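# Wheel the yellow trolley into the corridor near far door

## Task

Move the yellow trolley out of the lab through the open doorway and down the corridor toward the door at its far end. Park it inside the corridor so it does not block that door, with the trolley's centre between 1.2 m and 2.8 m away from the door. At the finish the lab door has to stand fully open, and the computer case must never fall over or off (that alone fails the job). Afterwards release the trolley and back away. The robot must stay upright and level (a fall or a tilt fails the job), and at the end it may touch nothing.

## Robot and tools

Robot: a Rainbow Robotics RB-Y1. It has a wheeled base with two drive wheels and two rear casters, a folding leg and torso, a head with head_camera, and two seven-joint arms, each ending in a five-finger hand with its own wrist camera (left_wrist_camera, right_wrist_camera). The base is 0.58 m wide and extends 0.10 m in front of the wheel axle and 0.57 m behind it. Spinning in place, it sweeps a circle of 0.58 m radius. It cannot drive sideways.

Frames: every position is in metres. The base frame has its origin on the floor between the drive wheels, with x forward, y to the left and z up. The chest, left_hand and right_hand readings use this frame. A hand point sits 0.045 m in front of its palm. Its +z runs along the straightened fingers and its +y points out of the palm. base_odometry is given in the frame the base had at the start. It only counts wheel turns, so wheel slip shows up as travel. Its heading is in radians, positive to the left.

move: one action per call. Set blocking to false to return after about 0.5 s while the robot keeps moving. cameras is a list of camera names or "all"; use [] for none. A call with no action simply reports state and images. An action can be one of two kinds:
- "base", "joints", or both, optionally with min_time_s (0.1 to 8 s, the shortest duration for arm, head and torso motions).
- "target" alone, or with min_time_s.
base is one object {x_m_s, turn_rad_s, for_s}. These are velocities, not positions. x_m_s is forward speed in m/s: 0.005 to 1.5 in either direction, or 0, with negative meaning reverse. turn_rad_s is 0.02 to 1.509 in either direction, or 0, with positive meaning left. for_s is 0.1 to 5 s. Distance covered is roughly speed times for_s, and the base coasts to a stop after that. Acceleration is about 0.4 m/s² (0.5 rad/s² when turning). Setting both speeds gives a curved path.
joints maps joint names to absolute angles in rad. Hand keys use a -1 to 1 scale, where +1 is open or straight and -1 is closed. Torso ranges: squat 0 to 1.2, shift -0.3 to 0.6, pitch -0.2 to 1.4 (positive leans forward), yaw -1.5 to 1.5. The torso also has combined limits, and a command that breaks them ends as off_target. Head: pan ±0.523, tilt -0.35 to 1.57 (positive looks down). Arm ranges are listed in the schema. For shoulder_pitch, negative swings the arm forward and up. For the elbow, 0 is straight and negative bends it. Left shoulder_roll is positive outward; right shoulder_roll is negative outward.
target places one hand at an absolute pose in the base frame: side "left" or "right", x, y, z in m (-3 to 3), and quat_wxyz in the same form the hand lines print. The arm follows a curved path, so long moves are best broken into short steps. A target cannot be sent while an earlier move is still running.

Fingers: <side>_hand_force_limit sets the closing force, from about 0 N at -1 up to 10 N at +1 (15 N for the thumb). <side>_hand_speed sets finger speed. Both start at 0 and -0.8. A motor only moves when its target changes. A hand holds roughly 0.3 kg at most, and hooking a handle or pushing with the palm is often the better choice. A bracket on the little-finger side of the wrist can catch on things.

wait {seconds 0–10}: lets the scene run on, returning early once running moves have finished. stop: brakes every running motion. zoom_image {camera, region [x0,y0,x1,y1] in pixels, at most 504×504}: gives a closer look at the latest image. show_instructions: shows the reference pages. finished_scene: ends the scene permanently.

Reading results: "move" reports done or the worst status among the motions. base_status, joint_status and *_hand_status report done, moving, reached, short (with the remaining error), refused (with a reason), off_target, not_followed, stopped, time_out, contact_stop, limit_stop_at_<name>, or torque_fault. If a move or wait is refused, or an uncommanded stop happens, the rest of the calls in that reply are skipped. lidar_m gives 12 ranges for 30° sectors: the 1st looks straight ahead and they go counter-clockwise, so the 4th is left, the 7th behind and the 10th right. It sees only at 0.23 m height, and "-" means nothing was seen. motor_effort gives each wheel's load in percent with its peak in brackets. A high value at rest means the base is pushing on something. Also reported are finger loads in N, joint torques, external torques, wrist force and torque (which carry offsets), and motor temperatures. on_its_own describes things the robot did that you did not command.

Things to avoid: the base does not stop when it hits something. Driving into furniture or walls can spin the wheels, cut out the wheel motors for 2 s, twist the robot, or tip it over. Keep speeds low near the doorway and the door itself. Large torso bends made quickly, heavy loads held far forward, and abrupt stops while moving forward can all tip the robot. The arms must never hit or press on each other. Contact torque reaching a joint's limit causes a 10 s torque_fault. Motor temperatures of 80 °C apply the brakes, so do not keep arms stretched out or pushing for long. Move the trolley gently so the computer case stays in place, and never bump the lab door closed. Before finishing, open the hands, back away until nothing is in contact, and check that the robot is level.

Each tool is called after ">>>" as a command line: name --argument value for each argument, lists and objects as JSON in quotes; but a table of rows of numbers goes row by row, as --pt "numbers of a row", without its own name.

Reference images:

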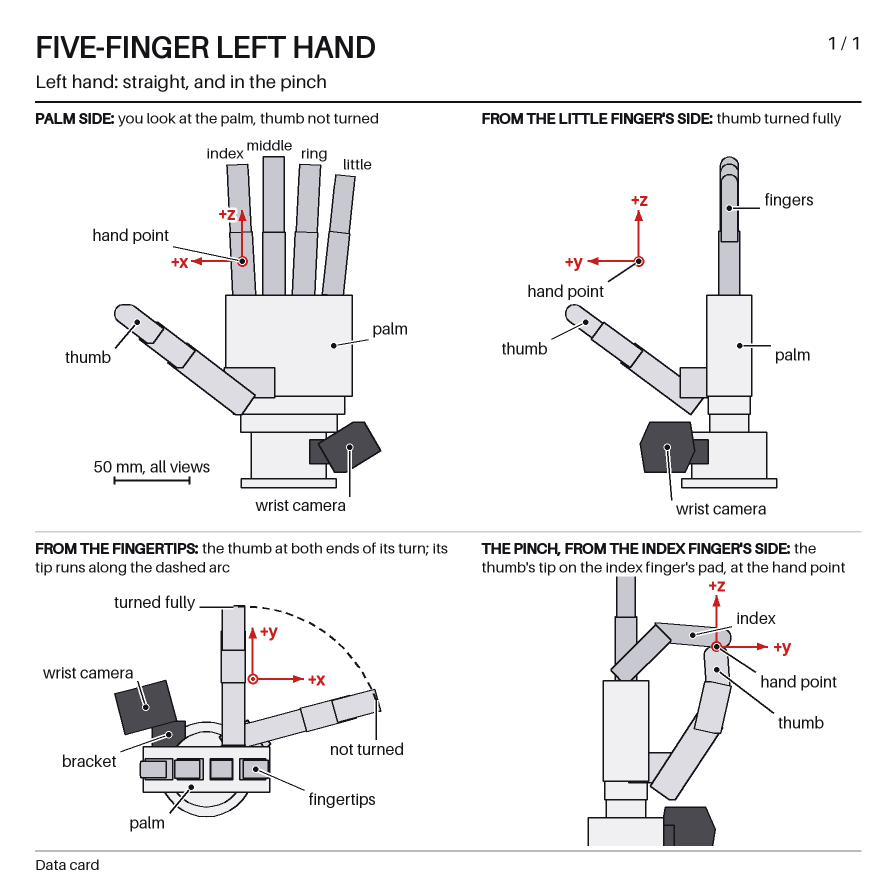

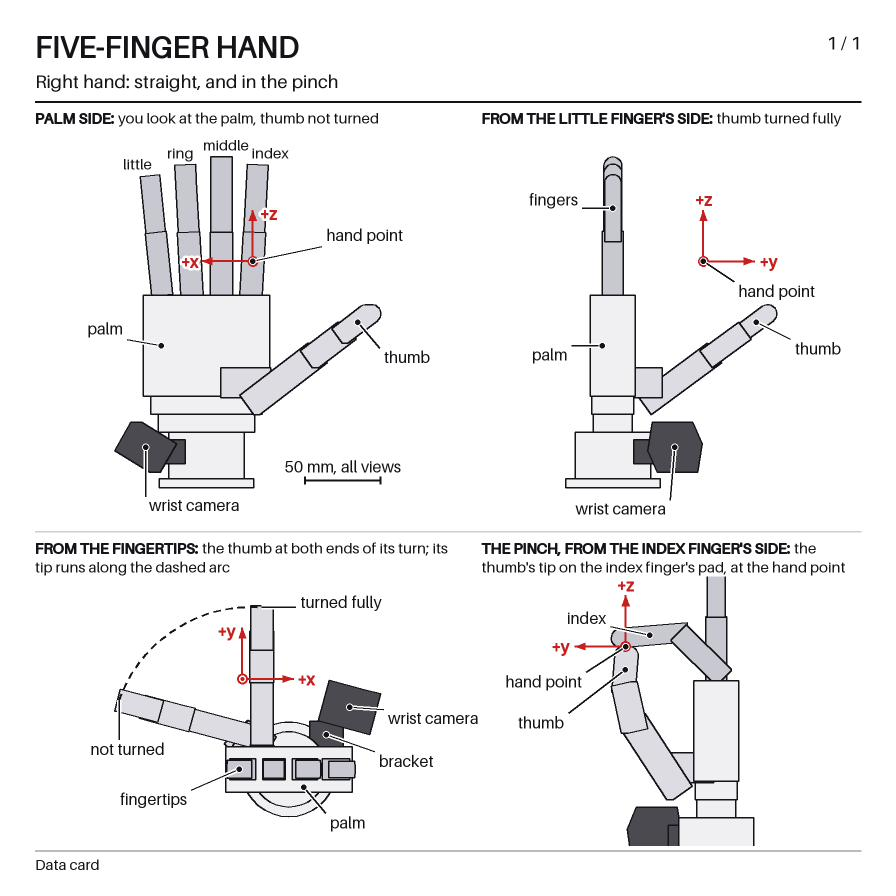

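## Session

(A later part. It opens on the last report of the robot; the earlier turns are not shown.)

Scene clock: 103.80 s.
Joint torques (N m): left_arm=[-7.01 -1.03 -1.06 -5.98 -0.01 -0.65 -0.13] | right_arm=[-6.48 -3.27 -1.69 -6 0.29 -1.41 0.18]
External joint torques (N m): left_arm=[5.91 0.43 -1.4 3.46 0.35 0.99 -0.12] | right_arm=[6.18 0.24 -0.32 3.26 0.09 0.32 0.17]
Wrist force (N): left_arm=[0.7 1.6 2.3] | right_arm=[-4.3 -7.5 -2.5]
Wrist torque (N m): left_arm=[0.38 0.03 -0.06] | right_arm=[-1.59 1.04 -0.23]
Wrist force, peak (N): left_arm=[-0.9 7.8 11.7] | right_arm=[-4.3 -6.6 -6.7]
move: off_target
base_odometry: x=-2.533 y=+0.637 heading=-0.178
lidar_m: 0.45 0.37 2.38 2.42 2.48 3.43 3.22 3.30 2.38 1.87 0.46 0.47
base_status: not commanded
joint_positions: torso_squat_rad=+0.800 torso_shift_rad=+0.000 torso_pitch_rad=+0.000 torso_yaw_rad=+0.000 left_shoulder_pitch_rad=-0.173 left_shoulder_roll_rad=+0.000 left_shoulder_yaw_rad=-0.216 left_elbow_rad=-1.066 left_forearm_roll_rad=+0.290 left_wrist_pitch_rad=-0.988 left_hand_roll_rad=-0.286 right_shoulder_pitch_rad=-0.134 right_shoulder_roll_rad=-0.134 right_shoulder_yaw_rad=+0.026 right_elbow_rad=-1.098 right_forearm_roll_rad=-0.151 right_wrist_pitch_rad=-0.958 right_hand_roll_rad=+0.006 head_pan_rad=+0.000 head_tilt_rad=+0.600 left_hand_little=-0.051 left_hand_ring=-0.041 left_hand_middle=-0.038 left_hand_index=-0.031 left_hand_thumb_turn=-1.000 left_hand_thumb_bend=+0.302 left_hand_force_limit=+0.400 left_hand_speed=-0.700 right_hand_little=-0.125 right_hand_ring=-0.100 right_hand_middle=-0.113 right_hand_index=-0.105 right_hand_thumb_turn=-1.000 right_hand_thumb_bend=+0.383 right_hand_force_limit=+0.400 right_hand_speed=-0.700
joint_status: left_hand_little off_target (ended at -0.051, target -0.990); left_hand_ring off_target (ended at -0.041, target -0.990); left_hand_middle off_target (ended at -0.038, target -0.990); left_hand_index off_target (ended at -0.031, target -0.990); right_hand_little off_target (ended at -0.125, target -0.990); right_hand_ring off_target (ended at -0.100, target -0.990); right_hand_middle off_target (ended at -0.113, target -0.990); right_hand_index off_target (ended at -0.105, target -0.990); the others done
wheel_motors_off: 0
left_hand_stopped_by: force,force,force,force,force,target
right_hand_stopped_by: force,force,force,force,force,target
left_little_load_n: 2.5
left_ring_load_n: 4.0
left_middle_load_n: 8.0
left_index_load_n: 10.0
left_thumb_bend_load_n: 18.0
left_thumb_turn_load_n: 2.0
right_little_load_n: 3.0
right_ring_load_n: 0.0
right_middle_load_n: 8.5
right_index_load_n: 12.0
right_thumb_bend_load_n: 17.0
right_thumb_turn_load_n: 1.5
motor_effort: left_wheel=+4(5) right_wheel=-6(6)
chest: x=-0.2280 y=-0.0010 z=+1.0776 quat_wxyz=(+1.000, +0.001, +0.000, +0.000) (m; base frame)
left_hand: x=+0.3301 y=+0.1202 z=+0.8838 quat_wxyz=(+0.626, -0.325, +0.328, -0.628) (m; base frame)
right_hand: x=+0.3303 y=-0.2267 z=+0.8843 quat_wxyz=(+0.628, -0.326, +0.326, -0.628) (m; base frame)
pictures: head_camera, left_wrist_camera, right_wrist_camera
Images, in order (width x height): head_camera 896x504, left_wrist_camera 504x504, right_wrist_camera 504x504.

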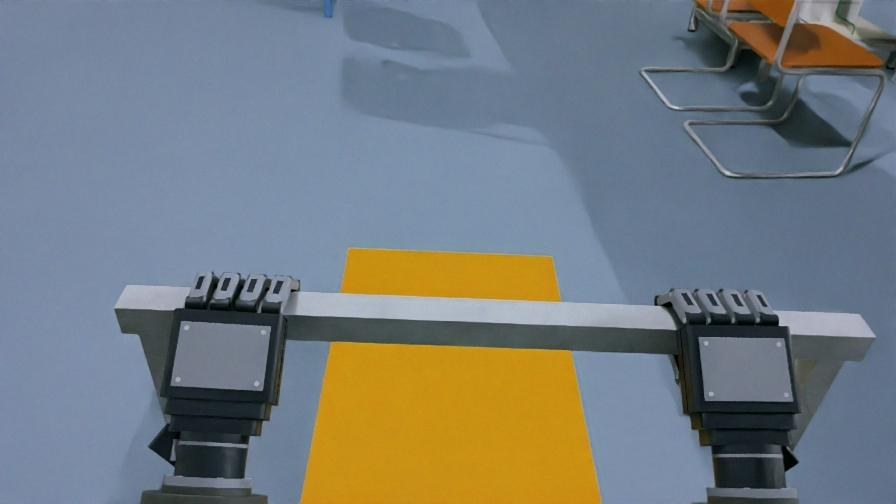

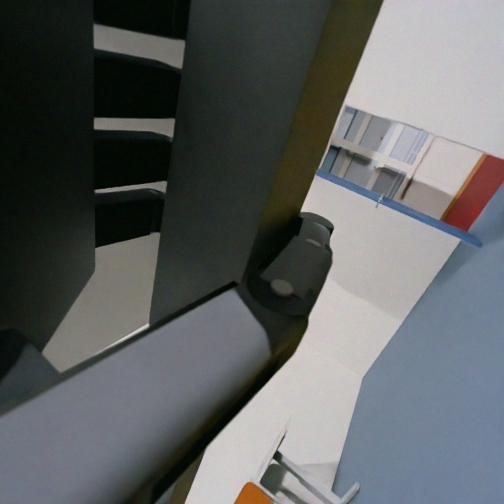

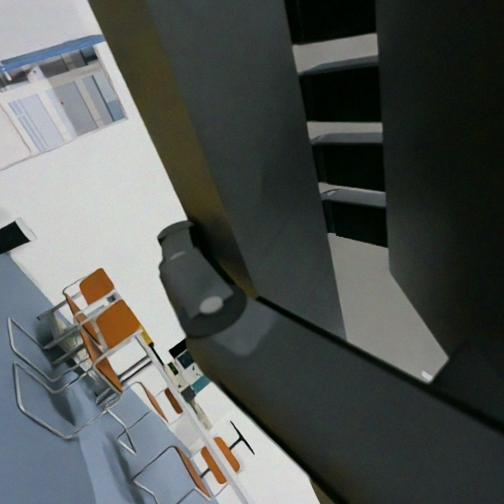

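>>> move --base '{"x_m_s": 0.3, "for_s": 3.3}' --joints '{"head_tilt_rad": 0.5}' --cameras '["head_camera"]'

Scene clock: 111.97 s.
Joint torques (N m): left_arm=[-10.24 -0.14 -1.07 -8.39 -0.54 -1.81 -0.39] | right_arm=[-9.55 -3.28 -1.15 -7.52 0.44 -1.92 0.16]
External joint torques (N m): left_arm=[2.66 1.32 -1.4 1.05 -0.17 -0.16 -0.38] | right_arm=[3.08 0.24 0.21 1.74 0.24 -0.19 0.15]
Wrist force (N): left_arm=[1.0 8.8 -2.5] | right_arm=[-6.2 -7.0 -11.6]
Wrist torque (N m): left_arm=[0.77 -0.33 -0.23] | right_arm=[-1.38 1.35 -0.32]
Wrist force, peak (N): left_arm=[-2.9 -52.1 -23.7] | right_arm=[-8.7 -60.2 -53.0]
move: done
base_odometry: x=-1.559 y=+0.462 heading=-0.178
lidar_m: 0.44 0.36 2.79 2.51 2.79 3.79 4.21 3.06 1.88 1.86 0.45 0.46
base_status: done (sent for 3.3 of 3.3 s)
joint_positions: torso_squat_rad=+0.800 torso_shift_rad=+0.000 torso_pitch_rad=+0.000 torso_yaw_rad=+0.000 left_shoulder_pitch_rad=-0.172 left_shoulder_roll_rad=+0.000 left_shoulder_yaw_rad=-0.216 left_elbow_rad=-1.065 left_forearm_roll_rad=+0.290 left_wrist_pitch_rad=-0.987 left_hand_roll_rad=-0.286 right_shoulder_pitch_rad=-0.134 right_shoulder_roll_rad=-0.134 right_shoulder_yaw_rad=+0.026 right_elbow_rad=-1.098 right_forearm_roll_rad=-0.151 right_wrist_pitch_rad=-0.958 right_hand_roll_rad=+0.006 head_pan_rad=+0.000 head_tilt_rad=+0.500 left_hand_little=-0.051 left_hand_ring=-0.042 left_hand_middle=-0.039 left_hand_index=-0.032 left_hand_thumb_turn=-1.000 left_hand_thumb_bend=+0.299 left_hand_force_limit=+0.400 left_hand_speed=-0.700 right_hand_little=-0.125 right_hand_ring=-0.100 right_hand_middle=-0.114 right_hand_index=-0.106 right_hand_thumb_turn=-1.000 right_hand_thumb_bend=+0.380 right_hand_force_limit=+0.400 right_hand_speed=-0.700
joint_status: all done
wheel_motors_off: 0
left_hand_stopped_by: force,force,force,force,force,target
right_hand_stopped_by: force,force,force,force,force,target
left_little_load_n: 0.0
left_ring_load_n: 0.0
left_middle_load_n: 0.5
left_index_load_n: 3.0
left_thumb_bend_load_n: 4.0
left_thumb_turn_load_n: 1.0
right_little_load_n: 0.0
right_ring_load_n: 0.0
right_middle_load_n: 0.0
right_index_load_n: 2.0
right_thumb_bend_load_n: 0.0
right_thumb_turn_load_n: 0.0
motor_effort: left_wheel=+4(72) right_wheel=-8(41)
chest: x=-0.2279 y=-0.0010 z=+1.0776 quat_wxyz=(+1.000, +0.001, +0.000, +0.000) (m; base frame)
left_hand: x=+0.3300 y=+0.1203 z=+0.8829 quat_wxyz=(+0.626, -0.326, +0.328, -0.628) (m; base frame)
right_hand: x=+0.3302 y=-0.2269 z=+0.8836 quat_wxyz=(+0.627, -0.326, +0.326, -0.627) (m; base frame)
pictures: head_camera
Images, in order (width x height): head_camera 896x504.

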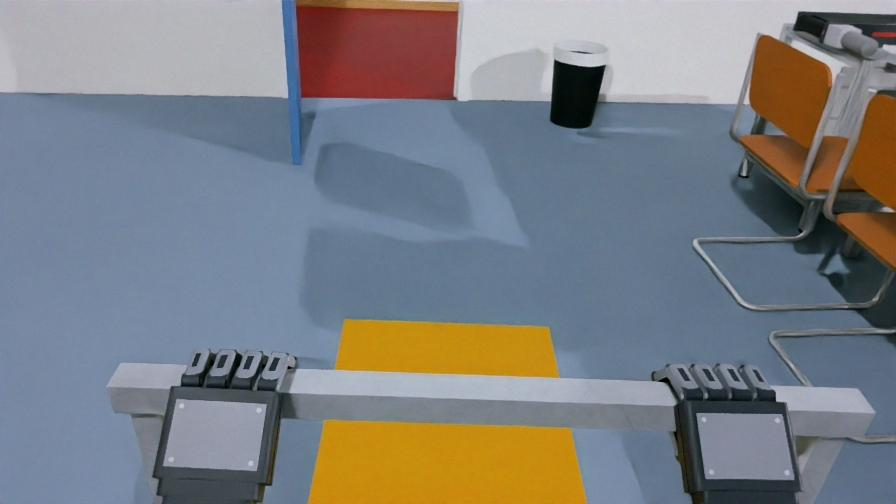

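>>> move --base '{"x_m_s": 0.3, "for_s": 3.1}'

>>> move --base '{"x_m_s": 0.25, "turn_rad_s": 0.08, "for_s": 1.2}' --cameras '["head_camera"]'

Scene clock: 118.93 s.
Joint torques (N m): left_arm=[-10.89 -0.59 -1.63 -8.49 -0.56 -1.7 -0.31] | right_arm=[-9.41 -3.3 -1.3 -7.67 0.51 -1.95 0.13]
External joint torques (N m): left_arm=[2 0.88 -1.96 0.94 -0.19 -0.06 -0.31] | right_arm=[3.22 0.21 0.06 1.58 0.3 -0.22 0.13]
Wrist force (N): left_arm=[1.0 8.3 -3.4] | right_arm=[-6.8 -7.0 -11.8]
Wrist torque (N m): left_arm=[0.80 -0.32 -0.22] | right_arm=[-1.39 1.46 -0.33]
Wrist force, peak (N): left_arm=[-2.3 -51.3 -23.9] | right_arm=[-8.1 -52.6 -42.2]
move: done
base_odometry: x=-0.643 y=+0.298 heading=-0.177
lidar_m: 0.44 0.37 3.35 2.62 2.40 3.38 5.16 3.24 2.16 1.60 0.46 0.46
base_status: done (sent for 3.1 of 3.1 s)
joint_positions: torso_squat_rad=+0.800 torso_shift_rad=+0.000 torso_pitch_rad=+0.000 torso_yaw_rad=+0.000 left_shoulder_pitch_rad=-0.172 left_shoulder_roll_rad=+0.000 left_shoulder_yaw_rad=-0.215 left_elbow_rad=-1.065 left_forearm_roll_rad=+0.290 left_wrist_pitch_rad=-0.987 left_hand_roll_rad=-0.286 right_shoulder_pitch_rad=-0.134 right_shoulder_roll_rad=-0.134 right_shoulder_yaw_rad=+0.026 right_elbow_rad=-1.098 right_forearm_roll_rad=-0.151 right_wrist_pitch_rad=-0.958 right_hand_roll_rad=+0.006 head_pan_rad=+0.000 head_tilt_rad=+0.500 left_hand_little=-0.051 left_hand_ring=-0.042 left_hand_middle=-0.039 left_hand_index=-0.032 left_hand_thumb_turn=-1.000 left_hand_thumb_bend=+0.299 left_hand_force_limit=+0.400 left_hand_speed=-0.700 right_hand_little=-0.125 right_hand_ring=-0.100 right_hand_middle=-0.114 right_hand_index=-0.106 right_hand_thumb_turn=-1.000 right_hand_thumb_bend=+0.380 right_hand_force_limit=+0.400 right_hand_speed=-0.700
joint_status: not commanded
wheel_motors_off: 0
left_hand_stopped_by: force,force,force,force,force,target
right_hand_stopped_by: force,force,force,force,force,target
left_little_load_n: 0.0
left_ring_load_n: 0.0
left_middle_load_n: 0.0
left_index_load_n: 1.5
left_thumb_bend_load_n: 3.0
left_thumb_turn_load_n: 0.5
right_little_load_n: 0.0
right_ring_load_n: 0.0
right_middle_load_n: 0.0
right_index_load_n: 2.0
right_thumb_bend_load_n: 0.0
right_thumb_turn_load_n: 0.0
motor_effort: left_wheel=+3(63) right_wheel=-6(41)
chest: x=-0.2279 y=-0.0010 z=+1.0776 quat_wxyz=(+1.000, +0.001, +0.000, +0.000) (m; base frame)
left_hand: x=+0.3300 y=+0.1205 z=+0.8828 quat_wxyz=(+0.626, -0.326, +0.328, -0.628) (m; base frame)
right_hand: x=+0.3302 y=-0.2269 z=+0.8836 quat_wxyz=(+0.627, -0.326, +0.326, -0.627) (m; base frame)
pictures: none

Scene clock: 121.13 s.
Joint torques (N m): left_arm=[7.83 1.34 3.24 -4.02 2.88 -6.25 -0.44] | right_arm=[-12.9 4.76 9.39 3.33 2.32 11.12 -2.33]
External joint torques (N m): left_arm=[20.83 2.81 2.89 5.44 3.24 -4.61 -0.43] | right_arm=[-0.26 8.33 10.77 12.59 2.12 12.84 -2.33]
Wrist force (N): left_arm=[16.5 30.7 44.0] | right_arm=[10.5 -63.3 -38.3]
Wrist torque (N m): left_arm=[0.93 2.12 -0.12] | right_arm=[-3.37 1.78 -3.44]
Wrist force, peak (N): left_arm=[14.7 34.9 57.2] | right_arm=[-3.5 -85.0 -70.0]
move: done
base_odometry: x=-0.345 y=+0.264 heading=-0.083
lidar_m: 0.43 0.36 3.27 2.62 2.88 3.85 5.45 2.58 2.33 1.61 0.45 0.44
base_status: done (sent for 1.2 of 1.2 s)
joint_positions: torso_squat_rad=+0.800 torso_shift_rad=+0.000 torso_pitch_rad=-0.001 torso_yaw_rad=-0.001 left_shoulder_pitch_rad=-0.177 left_shoulder_roll_rad=-0.001 left_shoulder_yaw_rad=-0.217 left_elbow_rad=-1.066 left_forearm_roll_rad=+0.289 left_wrist_pitch_rad=-0.986 left_hand_roll_rad=-0.286 right_shoulder_pitch_rad=-0.133 right_shoulder_roll_rad=-0.136 right_shoulder_yaw_rad=+0.023 right_elbow_rad=-1.101 right_forearm_roll_rad=-0.151 right_wrist_pitch_rad=-0.961 right_hand_roll_rad=+0.007 head_pan_rad=+0.000 head_tilt_rad=+0.500 left_hand_little=-0.040 left_hand_ring=-0.036 left_hand_middle=-0.037 left_hand_index=-0.032 left_hand_thumb_turn=-0.999 left_hand_thumb_bend=+0.320 left_hand_force_limit=+0.400 left_hand_speed=-0.700 right_hand_little=-0.125 right_hand_ring=-0.100 right_hand_middle=-0.114 right_hand_index=-0.106 right_hand_thumb_turn=-1.000 right_hand_thumb_bend=+0.381 right_hand_force_limit=+0.400 right_hand_speed=-0.700
joint_status: not commanded
wheel_motors_off: 0
left_hand_stopped_by: force,force,force,force,force,target
right_hand_stopped_by: force,force,force,force,force,target
left_little_load_n: 20.5
left_ring_load_n: 19.0
left_middle_load_n: 13.5
left_index_load_n: 0.5
left_thumb_bend_load_n: 39.0
left_thumb_turn_load_n: 13.0
right_little_load_n: -0.5
right_ring_load_n: 0.0
right_middle_load_n: -0.5
right_index_load_n: -0.5
right_thumb_bend_load_n: 3.0
right_thumb_turn_load_n: 0.0
on_its_own: the wheels pushed hard for 0.1 s: something may have held the robot back, and base_odometry may count slip
motor_effort: left_wheel=-19(35) right_wheel=+12(85)
chest: x=-0.2284 y=-0.0011 z=+1.0776 quat_wxyz=(+1.000, +0.001, +0.000, -0.001) (m; base frame)
left_hand: x=+0.3308 y=+0.1176 z=+0.8862 quat_wxyz=(+0.625, -0.323, +0.327, -0.630) (m; base frame)
right_hand: x=+0.3291 y=-0.2299 z=+0.8861 quat_wxyz=(+0.627, -0.324, +0.324, -0.630) (m; base frame)
pictures: head_camera
Images, in order (width x height): head_camera 896x504.

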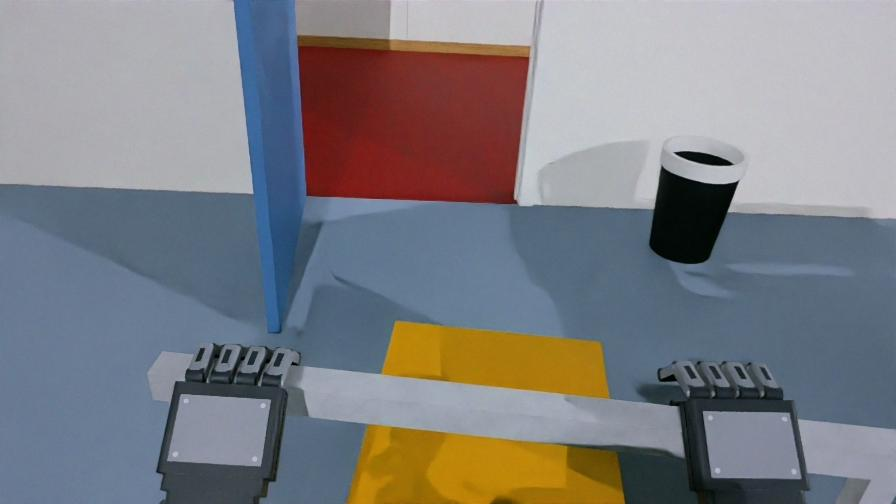

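>>> zoom_image --camera "head_camera" --region '[140, 300, 520, 504]'

>>> zoom_image --camera "head_camera" --region '[516, 300, 896, 504]'

Scaled by 1.326 from the camera's 896x504 image, which has a finer 1280x720 frame.

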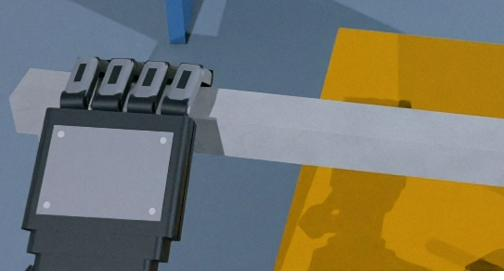

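Scaled by 1.326 from the camera's 896x504 image, which has a finer 1280x720 frame.

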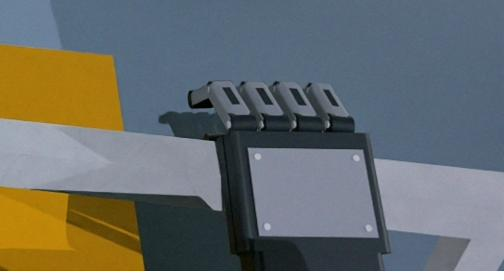

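>>> move --joints '{"torso_yaw_rad": -0.095}' --min_time_s 1.0 --cameras '["head_camera"]'

Scene clock: 133.93 s.
Joint torques (N m): left_arm=[-10.86 -2.54 -1.93 -7.75 -0.28 -1.18 0.16] | right_arm=[-10.58 -2.69 0.04 -8.04 0.1 -1.6 -0.23]
External joint torques (N m): left_arm=[2.03 -1.1 -2.27 1.69 0.09 0.46 0.17] | right_arm=[2.05 0.83 1.4 1.22 -0.11 0.13 -0.24]
Wrist force (N): left_arm=[1.1 6.8 -4.6] | right_arm=[-6.3 -8.0 -13.6]
Wrist torque (N m): left_arm=[0.90 -0.32 -0.16] | right_arm=[-1.52 1.38 -0.38]
Wrist force, peak (N): left_arm=[16.5 30.6 44.3] | right_arm=[11.2 -63.5 -38.7]
move: done
base_odometry: x=-0.345 y=+0.264 heading=-0.082
lidar_m: 0.43 0.36 3.27 2.61 2.89 3.85 5.46 2.58 2.34 6.09 0.45 0.44
base_status: not commanded
joint_positions: torso_squat_rad=+0.800 torso_shift_rad=+0.000 torso_pitch_rad=+0.000 torso_yaw_rad=-0.095 left_shoulder_pitch_rad=-0.172 left_shoulder_roll_rad=+0.000 left_shoulder_yaw_rad=-0.215 left_elbow_rad=-1.065 left_forearm_roll_rad=+0.290 left_wrist_pitch_rad=-0.988 left_hand_roll_rad=-0.286 right_shoulder_pitch_rad=-0.133 right_shoulder_roll_rad=-0.134 right_shoulder_yaw_rad=+0.026 right_elbow_rad=-1.098 right_forearm_roll_rad=-0.151 right_wrist_pitch_rad=-0.958 right_hand_roll_rad=+0.006 head_pan_rad=+0.000 head_tilt_rad=+0.500 left_hand_little=-0.043 left_hand_ring=-0.040 left_hand_middle=-0.039 left_hand_index=-0.032 left_hand_thumb_turn=-1.000 left_hand_thumb_bend=+0.305 left_hand_force_limit=+0.400 left_hand_speed=-0.700 right_hand_little=-0.125 right_hand_ring=-0.100 right_hand_middle=-0.114 right_hand_index=-0.106 right_hand_thumb_turn=-1.000 right_hand_thumb_bend=+0.380 right_hand_force_limit=+0.400 right_hand_speed=-0.700
joint_status: all done
wheel_motors_off: 0
left_hand_stopped_by: force,force,force,force,force,target
right_hand_stopped_by: force,force,force,force,force,target
left_little_load_n: 0.0
left_ring_load_n: 0.0
left_middle_load_n: 0.0
left_index_load_n: 0.0
left_thumb_bend_load_n: 0.0
left_thumb_turn_load_n: 0.0
right_little_load_n: 0.0
right_ring_load_n: 0.0
right_middle_load_n: 0.0
right_index_load_n: -0.5
right_thumb_bend_load_n: 0.0
right_thumb_turn_load_n: 0.0
motor_effort: left_wheel=-1(20) right_wheel=+0(13)
chest: x=-0.2281 y=-0.0010 z=+1.0776 quat_wxyz=(+0.999, +0.001, +0.000, -0.047) (m; base frame)
left_hand: x=+0.3389 y=+0.0672 z=+0.8830 quat_wxyz=(+0.596, -0.310, +0.343, -0.657) (m; base frame)
right_hand: x=+0.3060 y=-0.2791 z=+0.8835 quat_wxyz=(+0.597, -0.310, +0.341, -0.657) (m; base frame)
pictures: head_camera
Images, in order (width x height): head_camera 896x504.

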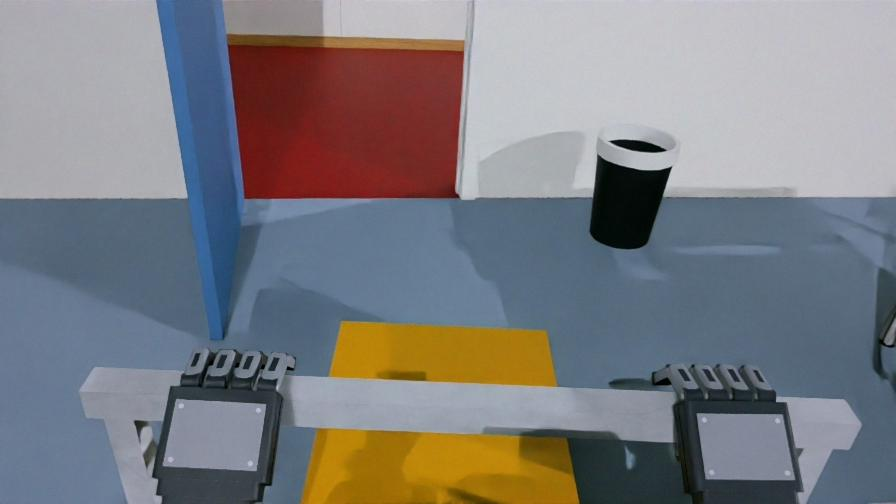

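>>> move --base '{"x_m_s": -0.3, "turn_rad_s": 0.0245, "for_s": 4.5}' --cameras '["head_camera"]'

Scene clock: 139.90 s.
Joint torques (N m): left_arm=[-7.17 3.32 5.46 -3.84 1.58 1.07 -0.71] | right_arm=[-11.76 -2.7 0.42 -8.36 0.39 -1.79 -0.17]
External joint torques (N m): left_arm=[5.76 4.81 5.13 5.6 1.95 2.7 -0.71] | right_arm=[0.89 0.82 1.78 0.89 0.18 -0.06 -0.18]
Wrist force (N): left_arm=[11.4 -4.3 -0.8] | right_arm=[-5.9 -8.8 -13.4]
Wrist torque (N m): left_arm=[0.40 -0.83 0.51] | right_arm=[-1.71 1.31 -0.36]
Wrist force, peak (N): left_arm=[4.2 30.1 54.6] | right_arm=[-6.1 -8.8 -14.0]
move: done
base_odometry: x=-1.694 y=+0.290 heading=+0.028
lidar_m: 0.42 0.29 3.00 2.69 2.92 4.12 4.08 2.86 1.89 1.66 0.54 0.44
base_status: done (sent for 4.5 of 4.5 s)
joint_positions: torso_squat_rad=+0.800 torso_shift_rad=+0.000 torso_pitch_rad=-0.001 torso_yaw_rad=-0.095 left_shoulder_pitch_rad=-0.173 left_shoulder_roll_rad=-0.001 left_shoulder_yaw_rad=-0.217 left_elbow_rad=-1.066 left_forearm_roll_rad=+0.289 left_wrist_pitch_rad=-0.988 left_hand_roll_rad=-0.286 right_shoulder_pitch_rad=-0.133 right_shoulder_roll_rad=-0.134 right_shoulder_yaw_rad=+0.026 right_elbow_rad=-1.098 right_forearm_roll_rad=-0.151 right_wrist_pitch_rad=-0.958 right_hand_roll_rad=+0.006 head_pan_rad=+0.000 head_tilt_rad=+0.500 left_hand_little=-0.043 left_hand_ring=-0.040 left_hand_middle=-0.039 left_hand_index=-0.032 left_hand_thumb_turn=-0.999 left_hand_thumb_bend=+0.305 left_hand_force_limit=+0.400 left_hand_speed=-0.700 right_hand_little=-0.125 right_hand_ring=-0.100 right_hand_middle=-0.114 right_hand_index=-0.106 right_hand_thumb_turn=-1.000 right_hand_thumb_bend=+0.380 right_hand_force_limit=+0.400 right_hand_speed=-0.700
joint_status: not commanded
wheel_motors_off: 0
left_hand_stopped_by: force,force,force,force,force,target
right_hand_stopped_by: force,force,force,force,force,target
left_little_load_n: 0.0
left_ring_load_n: 0.0
left_middle_load_n: 0.0
left_index_load_n: 0.0
left_thumb_bend_load_n: -0.5
left_thumb_turn_load_n: 6.5
right_little_load_n: 0.0
right_ring_load_n: 0.0
right_middle_load_n: 0.0
right_index_load_n: 0.0
right_thumb_bend_load_n: 0.0
right_thumb_turn_load_n: 0.0
motor_effort: left_wheel=+0(70) right_wheel=+8(33)
chest: x=-0.2283 y=-0.0011 z=+1.0776 quat_wxyz=(+0.999, +0.001, +0.000, -0.048) (m; base frame)
left_hand: x=+0.3385 y=+0.0654 z=+0.8844 quat_wxyz=(+0.595, -0.309, +0.343, -0.658) (m; base frame)
right_hand: x=+0.3058 y=-0.2793 z=+0.8835 quat_wxyz=(+0.597, -0.310, +0.342, -0.657) (m; base frame)
pictures: head_camera
Images, in order (width x height): head_camera 896x504.

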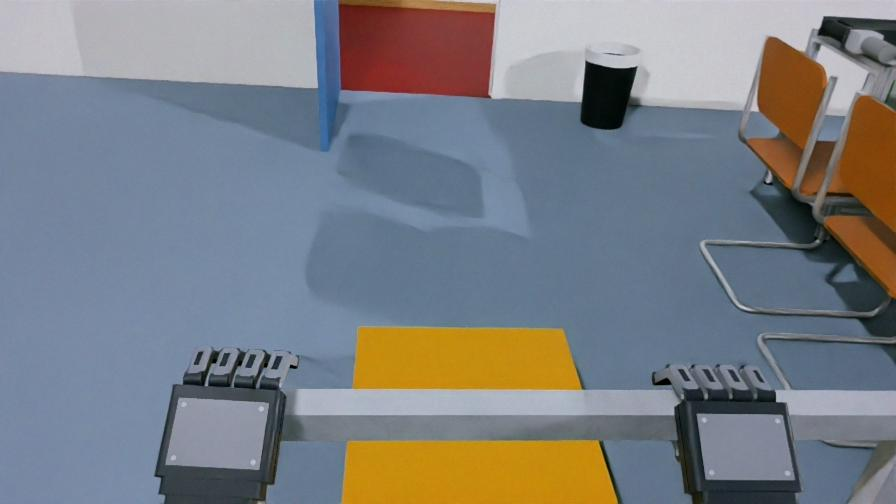

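>>> move --joints '{"left_hand_speed": -0.2, "right_hand_speed": -0.2, "left_hand_thumb_bend": 1, "right_hand_thumb_bend": 1, "left_hand_index": 1, "left_hand_middle": 1, "left_hand_ring": 1, "left_hand_little": 1, "right_hand_index": 1, "right_hand_middle": 1, "right_hand_ring": 1, "right_hand_little": 1}'

>>> move --base '{"x_m_s": -0.15, "for_s": 0.8}' --joints '{"left_hand_speed": 0.3, "right_hand_speed": 0.3, "left_hand_thumb_turn": 1, "right_hand_thumb_turn": 1}' --cameras '["head_camera"]'

Scene clock: 143.30 s.
Joint torques (N m): left_arm=[-7.22 3.5 5.35 -3.99 1.8 0.9 -0.51] | right_arm=[-11.64 -2.57 0.42 -8.21 0.44 -1.86 -0.16]
External joint torques (N m): left_arm=[5.7 4.99 5.02 5.46 2.17 2.53 -0.5] | right_arm=[1 0.94 1.78 1.05 0.23 -0.13 -0.17]
Wrist force (N): left_arm=[11.5 -4.1 -0.6] | right_arm=[-5.5 -8.0 -13.1]
Wrist torque (N m): left_arm=[0.48 -0.94 0.32] | right_arm=[-1.60 1.27 -0.33]
Wrist force, peak (N): left_arm=[11.6 -4.8 -0.7] | right_arm=[-5.9 -9.0 -13.9]
move: done
base_odometry: x=-1.694 y=+0.290 heading=+0.028
lidar_m: 0.42 0.29 3.00 2.69 2.90 4.12 4.08 2.86 1.89 1.67 0.54 0.44
base_status: not commanded
joint_positions: torso_squat_rad=+0.800 torso_shift_rad=+0.000 torso_pitch_rad=-0.001 torso_yaw_rad=-0.095 left_shoulder_pitch_rad=-0.173 left_shoulder_roll_rad=-0.001 left_shoulder_yaw_rad=-0.217 left_elbow_rad=-1.066 left_forearm_roll_rad=+0.289 left_wrist_pitch_rad=-0.988 left_hand_roll_rad=-0.286 right_shoulder_pitch_rad=-0.133 right_shoulder_roll_rad=-0.134 right_shoulder_yaw_rad=+0.026 right_elbow_rad=-1.098 right_forearm_roll_rad=-0.151 right_wrist_pitch_rad=-0.958 right_hand_roll_rad=+0.006 head_pan_rad=+0.000 head_tilt_rad=+0.500 left_hand_little=+1.000 left_hand_ring=+1.000 left_hand_middle=+1.000 left_hand_index=+1.000 left_hand_thumb_turn=-0.999 left_hand_thumb_bend=+0.999 left_hand_force_limit=+0.400 left_hand_speed=-0.200 right_hand_little=+1.000 right_hand_ring=+1.000 right_hand_middle=+1.000 right_hand_index=+1.000 right_hand_thumb_turn=-1.000 right_hand_thumb_bend=+1.000 right_hand_force_limit=+0.400 right_hand_speed=-0.200
joint_status: all done
wheel_motors_off: 0
left_hand_stopped_by: target,target,target,target,target,target
right_hand_stopped_by: target,target,target,target,target,target
left_little_load_n: 0.0
left_ring_load_n: 0.0
left_middle_load_n: 0.0
left_index_load_n: 0.0
left_thumb_bend_load_n: -1.5
left_thumb_turn_load_n: 9.5
right_little_load_n: 0.0
right_ring_load_n: 0.0
right_middle_load_n: -0.5
right_index_load_n: 0.0
right_thumb_bend_load_n: 0.0
right_thumb_turn_load_n: 0.0
motor_effort: left_wheel=-1(2) right_wheel=+8(9)
chest: x=-0.2283 y=-0.0011 z=+1.0776 quat_wxyz=(+0.999, +0.001, +0.000, -0.048) (m; base frame)
left_hand: x=+0.3385 y=+0.0653 z=+0.8844 quat_wxyz=(+0.595, -0.309, +0.343, -0.658) (m; base frame)
right_hand: x=+0.3058 y=-0.2793 z=+0.8835 quat_wxyz=(+0.597, -0.310, +0.342, -0.657) (m; base frame)
pictures: none

Scene clock: 144.97 s.
Joint torques (N m): left_arm=[-11.86 0.15 1.77 -8.09 -0.07 -1 -0.48] | right_arm=[-11.68 -3.18 0.25 -8.3 0.28 -1.81 -0.12]
External joint torques (N m): left_arm=[1.03 1.64 1.44 1.34 0.28 0.64 -0.48] | right_arm=[0.94 0.32 1.61 0.95 0.08 -0.09 -0.11]
Wrist force (N): left_arm=[1.1 7.2 -4.6] | right_arm=[-5.2 -7.9 -13.0]
Wrist torque (N m): left_arm=[0.96 -0.30 -0.15] | right_arm=[-1.59 1.22 -0.31]
Wrist force, peak (N): left_arm=[11.3 -4.7 -0.2] | right_arm=[-6.2 -8.6 -14.5]
move: done
base_odometry: x=-1.814 y=+0.287 heading=+0.027
lidar_m: 0.40 0.42 3.07 2.71 2.89 4.00 3.96 2.24 1.81 1.64 0.62 0.56
base_status: done (sent for 0.8 of 0.8 s)
joint_positions: torso_squat_rad=+0.800 torso_shift_rad=+0.000 torso_pitch_rad=+0.000 torso_yaw_rad=-0.095 left_shoulder_pitch_rad=-0.172 left_shoulder_roll_rad=+0.000 left_shoulder_yaw_rad=-0.216 left_elbow_rad=-1.065 left_forearm_roll_rad=+0.290 left_wrist_pitch_rad=-0.988 left_hand_roll_rad=-0.286 right_shoulder_pitch_rad=-0.133 right_shoulder_roll_rad=-0.134 right_shoulder_yaw_rad=+0.026 right_elbow_rad=-1.098 right_forearm_roll_rad=-0.151 right_wrist_pitch_rad=-0.958 right_hand_roll_rad=+0.006 head_pan_rad=+0.000 head_tilt_rad=+0.500 left_hand_little=+1.000 left_hand_ring=+1.000 left_hand_middle=+1.000 left_hand_index=+1.000 left_hand_thumb_turn=+1.000 left_hand_thumb_bend=+0.999 left_hand_force_limit=+0.400 left_hand_speed=+0.300 right_hand_little=+1.000 right_hand_ring=+1.000 right_hand_middle=+1.000 right_hand_index=+1.000 right_hand_thumb_turn=+1.000 right_hand_thumb_bend=+1.000 right_hand_force_limit=+0.400 right_hand_speed=+0.300
joint_status: all done
wheel_motors_off: 0
left_hand_stopped_by: target,target,target,target,target,target
right_hand_stopped_by: target,target,target,target,target,target
left_little_load_n: 0.0
left_ring_load_n: 0.0
left_middle_load_n: 0.0
left_index_load_n: 0.0
left_thumb_bend_load_n: 0.0
left_thumb_turn_load_n: 0.0
right_little_load_n: 0.0
right_ring_load_n: -0.5
right_middle_load_n: 0.0
right_index_load_n: 0.0
right_thumb_bend_load_n: 0.0
right_thumb_turn_load_n: -0.5
motor_effort: left_wheel=-1(31) right_wheel=+4(18)
chest: x=-0.2281 y=-0.0010 z=+1.0776 quat_wxyz=(+0.999, +0.001, +0.000, -0.048) (m; base frame)
left_hand: x=+0.3387 y=+0.0665 z=+0.8828 quat_wxyz=(+0.595, -0.310, +0.343, -0.657) (m; base frame)
right_hand: x=+0.3059 y=-0.2792 z=+0.8833 quat_wxyz=(+0.596, -0.310, +0.342, -0.657) (m; base frame)
pictures: head_camera
Images, in order (width x height): head_camera 896x504.

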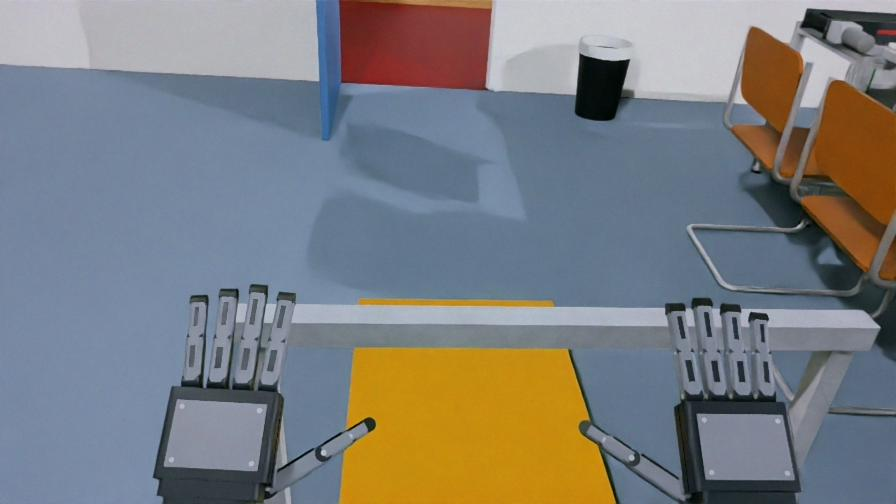

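>>> move --base '{"x_m_s": -0.2, "for_s": 0.5}' --joints '{"torso_yaw_rad": 0, "head_tilt_rad": 0.6}'

>>> move --base '{"turn_rad_s": 0.4, "for_s": 0.95}'

>>> move --base '{"x_m_s": -0.35, "for_s": 1.24}' --joints '{"left_shoulder_pitch_rad": -0.147, "left_shoulder_roll_rad": 0.023, "left_shoulder_yaw_rad": -0.02, "left_elbow_rad": -1.069, "left_forearm_roll_rad": 0.08, "left_wrist_pitch_rad": -0.98, "left_hand_roll_rad": -0.08}'

>>> move --base '{"turn_rad_s": -0.4, "for_s": 1.02}' --cameras '["head_camera"]'

Scene clock: 149.47 s.
Joint torques (N m): left_arm=[-12.11 -0.53 0.89 -8.45 -0.25 -1.28 -0.55] | right_arm=[-11.88 -3.7 -0.25 -8.53 0.24 -1.85 -0.16]
External joint torques (N m): left_arm=[0.78 0.95 0.55 0.99 0.11 0.35 -0.55] | right_arm=[0.74 -0.2 1.11 0.72 0.04 -0.12 -0.15]
Wrist force (N): left_arm=[1.2 7.1 -4.5] | right_arm=[-6.0 -8.6 -13.5]
Wrist torque (N m): left_arm=[0.94 -0.31 -0.14] | right_arm=[-1.65 1.29 -0.38]
Wrist force, peak (N): left_arm=[0.9 7.5 -4.7] | right_arm=[-6.4 -9.2 -13.9]
move: done
base_odometry: x=-1.915 y=+0.284 heading=+0.027
lidar_m: 0.51 4.18 3.13 2.29 2.83 3.60 3.85 2.31 3.23 1.62 0.68 0.67
base_status: done (sent for 0.5 of 0.5 s)
joint_positions: torso_squat_rad=+0.800 torso_shift_rad=+0.000 torso_pitch_rad=+0.000 torso_yaw_rad=+0.000 left_shoulder_pitch_rad=-0.172 left_shoulder_roll_rad=+0.000 left_shoulder_yaw_rad=-0.216 left_elbow_rad=-1.065 left_forearm_roll_rad=+0.290 left_wrist_pitch_rad=-0.988 left_hand_roll_rad=-0.286 right_shoulder_pitch_rad=-0.133 right_shoulder_roll_rad=-0.133 right_shoulder_yaw_rad=+0.026 right_elbow_rad=-1.098 right_forearm_roll_rad=-0.151 right_wrist_pitch_rad=-0.958 right_hand_roll_rad=+0.006 head_pan_rad=+0.000 head_tilt_rad=+0.600 left_hand_little=+1.000 left_hand_ring=+1.000 left_hand_middle=+1.000 left_hand_index=+1.000 left_hand_thumb_turn=+1.000 left_hand_thumb_bend=+0.999 left_hand_force_limit=+0.400 left_hand_speed=+0.300 right_hand_little=+1.000 right_hand_ring=+1.000 right_hand_middle=+1.000 right_hand_index=+1.000 right_hand_thumb_turn=+1.000 right_hand_thumb_bend=+1.000 right_hand_force_limit=+0.400 right_hand_speed=+0.300
joint_status: all done
wheel_motors_off: 0
left_hand_stopped_by: target,target,target,target,target,target
right_hand_stopped_by: target,target,target,target,target,target
left_little_load_n: 0.0
left_ring_load_n: 0.0
left_middle_load_n: 0.0
left_index_load_n: 0.0
left_thumb_bend_load_n: 0.0
left_thumb_turn_load_n: 0.0
right_little_load_n: 0.0
right_ring_load_n: 0.0
right_middle_load_n: 0.0
right_index_load_n: 0.0
right_thumb_bend_load_n: 0.0
right_thumb_turn_load_n: -0.5
motor_effort: left_wheel=-1(32) right_wheel=+3(20)
chest: x=-0.2280 y=-0.0010 z=+1.0776 quat_wxyz=(+1.000, +0.001, +0.000, +0.000) (m; base frame)
left_hand: x=+0.3298 y=+0.1202 z=+0.8827 quat_wxyz=(+0.626, -0.326, +0.328, -0.628) (m; base frame)
right_hand: x=+0.3300 y=-0.2271 z=+0.8833 quat_wxyz=(+0.627, -0.326, +0.327, -0.627) (m; base frame)
pictures: none

Scene clock: 151.60 s.
Joint torques (N m): left_arm=[-12.25 -0.67 0.77 -8.36 -0.36 -1.23 -0.52] | right_arm=[-11.83 -3.39 -0.53 -8.51 0.3 -1.74 -0.14]
External joint torques (N m): left_arm=[0.63 0.81 0.44 1.07 -0.01 0.41 -0.52] | right_arm=[0.79 0.11 0.82 0.74 0.1 -0.01 -0.13]
Wrist force (N): left_arm=[1.3 7.1 -4.5] | right_arm=[-6.2 -8.4 -13.2]
Wrist torque (N m): left_arm=[0.94 -0.33 -0.13] | right_arm=[-1.62 1.37 -0.39]
Wrist force, peak (N): left_arm=[1.3 7.3 -4.5] | right_arm=[-6.3 -8.3 -14.2]
move: done
base_odometry: x=-1.915 y=+0.284 heading=+0.413
lidar_m: 0.51 3.12 3.23 2.86 3.12 3.86 2.66 1.87 1.63 2.01 0.67 0.64
base_status: done (sent for 0.97 of 0.97 s)
joint_positions: torso_squat_rad=+0.800 torso_shift_rad=+0.000 torso_pitch_rad=+0.000 torso_yaw_rad=+0.000 left_shoulder_pitch_rad=-0.172 left_shoulder_roll_rad=+0.000 left_shoulder_yaw_rad=-0.216 left_elbow_rad=-1.065 left_forearm_roll_rad=+0.290 left_wrist_pitch_rad=-0.988 left_hand_roll_rad=-0.286 right_shoulder_pitch_rad=-0.133 right_shoulder_roll_rad=-0.133 right_shoulder_yaw_rad=+0.026 right_elbow_rad=-1.098 right_forearm_roll_rad=-0.151 right_wrist_pitch_rad=-0.958 right_hand_roll_rad=+0.006 head_pan_rad=+0.000 head_tilt_rad=+0.600 left_hand_little=+1.000 left_hand_ring=+1.000 left_hand_middle=+1.000 left_hand_index=+1.000 left_hand_thumb_turn=+1.000 left_hand_thumb_bend=+0.999 left_hand_force_limit=+0.400 left_hand_speed=+0.300 right_hand_little=+1.000 right_hand_ring=+1.000 right_hand_middle=+1.000 right_hand_index=+1.000 right_hand_thumb_turn=+1.000 right_hand_thumb_bend=+1.000 right_hand_force_limit=+0.400 right_hand_speed=+0.300
joint_status: not commanded
wheel_motors_off: 0
left_hand_stopped_by: target,target,target,target,target,target
right_hand_stopped_by: target,target,target,target,target,target
left_little_load_n: 0.0
left_ring_load_n: 0.0
left_middle_load_n: 0.0
left_index_load_n: 0.0
left_thumb_bend_load_n: 0.0
left_thumb_turn_load_n: 0.0
right_little_load_n: 0.0
right_ring_load_n: 0.0
right_middle_load_n: 0.0
right_index_load_n: 0.0
right_thumb_bend_load_n: 0.0
right_thumb_turn_load_n: 0.0
motor_effort: left_wheel=+1(47) right_wheel=+11(43)
chest: x=-0.2280 y=-0.0010 z=+1.0776 quat_wxyz=(+1.000, +0.001, +0.000, +0.000) (m; base frame)
left_hand: x=+0.3298 y=+0.1201 z=+0.8827 quat_wxyz=(+0.626, -0.326, +0.328, -0.628) (m; base frame)
right_hand: x=+0.3300 y=-0.2271 z=+0.8833 quat_wxyz=(+0.627, -0.326, +0.327, -0.627) (m; base frame)
pictures: none

Scene clock: 154.40 s.
Joint torques (N m): left_arm=[-12.11 1.22 -0.44 -8.8 0.13 -1.39 -0.31] | right_arm=[-11.64 -3.65 -0.33 -8.5 0.31 -1.87 -0.23]
External joint torques (N m): left_arm=[0.59 0.56 -0.74 0.63 0.14 0.31 -0.31] | right_arm=[0.98 -0.15 1.03 0.75 0.11 -0.14 -0.23]
Wrist force (N): left_arm=[1.3 7.1 -4.6] | right_arm=[-5.9 -8.4 -13.7]
Wrist torque (N m): left_arm=[0.95 -0.34 -0.09] | right_arm=[-1.62 1.30 -0.33]
Wrist force, peak (N): left_arm=[-0.4 8.0 -5.5] | right_arm=[-6.4 -8.6 -14.0]
move: done
base_odometry: x=-2.310 y=+0.110 heading=+0.414
lidar_m: 0.94 3.50 2.97 3.04 3.62 3.45 2.23 1.49 1.30 1.46 2.16 0.94
base_status: done (sent for 1.23 of 1.23 s)
joint_positions: torso_squat_rad=+0.800 torso_shift_rad=+0.000 torso_pitch_rad=+0.000 torso_yaw_rad=+0.000 left_shoulder_pitch_rad=-0.147 left_shoulder_roll_rad=+0.023 left_shoulder_yaw_rad=-0.020 left_elbow_rad=-1.069 left_forearm_roll_rad=+0.080 left_wrist_pitch_rad=-0.980 left_hand_roll_rad=-0.080 right_shoulder_pitch_rad=-0.133 right_shoulder_roll_rad=-0.133 right_shoulder_yaw_rad=+0.026 right_elbow_rad=-1.098 right_forearm_roll_rad=-0.151 right_wrist_pitch_rad=-0.958 right_hand_roll_rad=+0.006 head_pan_rad=+0.000 head_tilt_rad=+0.600 left_hand_little=+1.000 left_hand_ring=+1.000 left_hand_middle=+1.000 left_hand_index=+1.000 left_hand_thumb_turn=+1.000 left_hand_thumb_bend=+0.999 left_hand_force_limit=+0.400 left_hand_speed=+0.300 right_hand_little=+1.000 right_hand_ring=+1.000 right_hand_middle=+1.000 right_hand_index=+1.000 right_hand_thumb_turn=+1.000 right_hand_thumb_bend=+1.000 right_hand_force_limit=+0.400 right_hand_speed=+0.300
joint_status: all done
wheel_motors_off: 0
left_hand_stopped_by: target,target,target,target,target,target
right_hand_stopped_by: target,target,target,target,target,target
left_little_load_n: 0.0
left_ring_load_n: 0.0
left_middle_load_n: 0.0
left_index_load_n: 0.0
left_thumb_bend_load_n: 0.0
left_thumb_turn_load_n: 0.0
right_little_load_n: -0.5
right_ring_load_n: 0.0
right_middle_load_n: 0.0
right_index_load_n: 0.0
right_thumb_bend_load_n: 0.0
right_thumb_turn_load_n: 0.0
motor_effort: left_wheel=+10(37) right_wheel=-8(33)
chest: x=-0.2280 y=-0.0010 z=+1.0776 quat_wxyz=(+1.000, +0.001, +0.000, +0.000) (m; base frame)
left_hand: x=+0.3298 y=+0.1799 z=+0.8789 quat_wxyz=(+0.634, -0.320, +0.331, -0.622) (m; base frame)
right_hand: x=+0.3300 y=-0.2271 z=+0.8833 quat_wxyz=(+0.627, -0.326, +0.327, -0.627) (m; base frame)
pictures: none

Scene clock: 156.60 s.
Joint torques (N m): left_arm=[-11.94 0.93 -0.34 -8.97 0.15 -1.35 -0.39] | right_arm=[-11.85 -3.7 -0.51 -8.42 0.16 -1.85 -0.27]
External joint torques (N m): left_arm=[0.76 0.27 -0.63 0.45 0.16 0.35 -0.39] | right_arm=[0.77 -0.19 0.85 0.83 -0.04 -0.13 -0.26]
Wrist force (N): left_arm=[1.3 7.0 -4.6] | right_arm=[-6.1 -8.6 -13.5]
Wrist torque (N m): left_arm=[0.92 -0.35 -0.09] | right_arm=[-1.64 1.33 -0.41]
Wrist force, peak (N): left_arm=[1.1 7.3 -4.7] | right_arm=[-6.0 -8.6 -14.2]
move: done
base_odometry: x=-2.310 y=+0.110 heading=+0.001
lidar_m: 1.04 0.94 3.00 2.96 3.03 3.57 3.46 1.74 1.48 1.30 2.65 0.93
base_status: done (sent for 1.03 of 1.03 s)
joint_positions: torso_squat_rad=+0.800 torso_shift_rad=+0.000 torso_pitch_rad=+0.000 torso_yaw_rad=+0.000 left_shoulder_pitch_rad=-0.147 left_shoulder_roll_rad=+0.023 left_shoulder_yaw_rad=-0.020 left_elbow_rad=-1.069 left_forearm_roll_rad=+0.080 left_wrist_pitch_rad=-0.980 left_hand_roll_rad=-0.080 right_shoulder_pitch_rad=-0.133 right_shoulder_roll_rad=-0.133 right_shoulder_yaw_rad=+0.026 right_elbow_rad=-1.098 right_forearm_roll_rad=-0.151 right_wrist_pitch_rad=-0.958 right_hand_roll_rad=+0.006 head_pan_rad=+0.000 head_tilt_rad=+0.600 left_hand_little=+1.000 left_hand_ring=+1.000 left_hand_middle=+1.000 left_hand_index=+1.000 left_hand_thumb_turn=+1.000 left_hand_thumb_bend=+0.999 left_hand_force_limit=+0.400 left_hand_speed=+0.300 right_hand_little=+1.000 right_hand_ring=+1.000 right_hand_middle=+1.000 right_hand_index=+1.000 right_hand_thumb_turn=+1.000 right_hand_thumb_bend=+1.000 right_hand_force_limit=+0.400 right_hand_speed=+0.300
joint_status: not commanded
wheel_motors_off: 0
left_hand_stopped_by: target,target,target,target,target,target
right_hand_stopped_by: target,target,target,target,target,target
left_little_load_n: 0.0
left_ring_load_n: 0.0
left_middle_load_n: 0.0
left_index_load_n: 0.0
left_thumb_bend_load_n: 0.0
left_thumb_turn_load_n: 0.0
right_little_load_n: 0.0
right_ring_load_n: 0.0
right_middle_load_n: 0.0
right_index_load_n: 0.0
right_thumb_bend_load_n: 0.0
right_thumb_turn_load_n: 0.0
motor_effort: left_wheel=+14(43) right_wheel=+1(31)
chest: x=-0.2280 y=-0.0010 z=+1.0776 quat_wxyz=(+1.000, +0.001, +0.000, +0.000) (m; base frame)
left_hand: x=+0.3298 y=+0.1799 z=+0.8789 quat_wxyz=(+0.634, -0.320, +0.331, -0.622) (m; base frame)
right_hand: x=+0.3300 y=-0.2271 z=+0.8833 quat_wxyz=(+0.627, -0.326, +0.327, -0.627) (m; base frame)
pictures: head_camera
Images, in order (width x height): head_camera 896x504.

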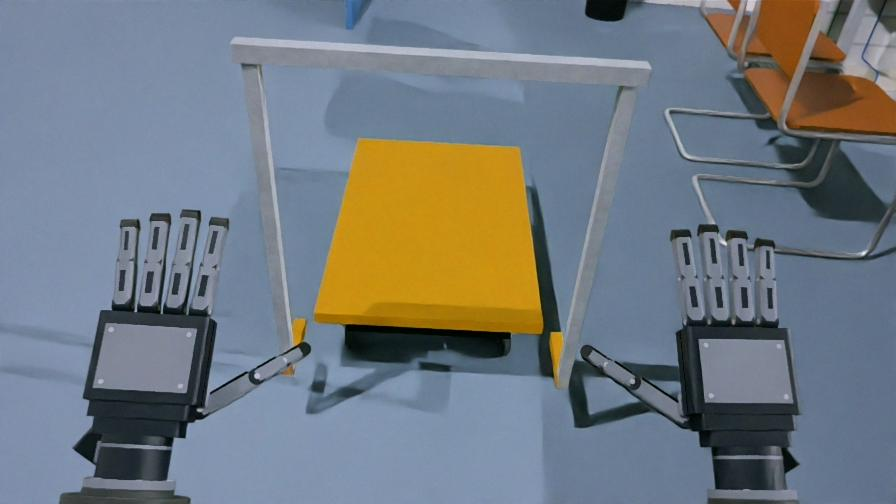

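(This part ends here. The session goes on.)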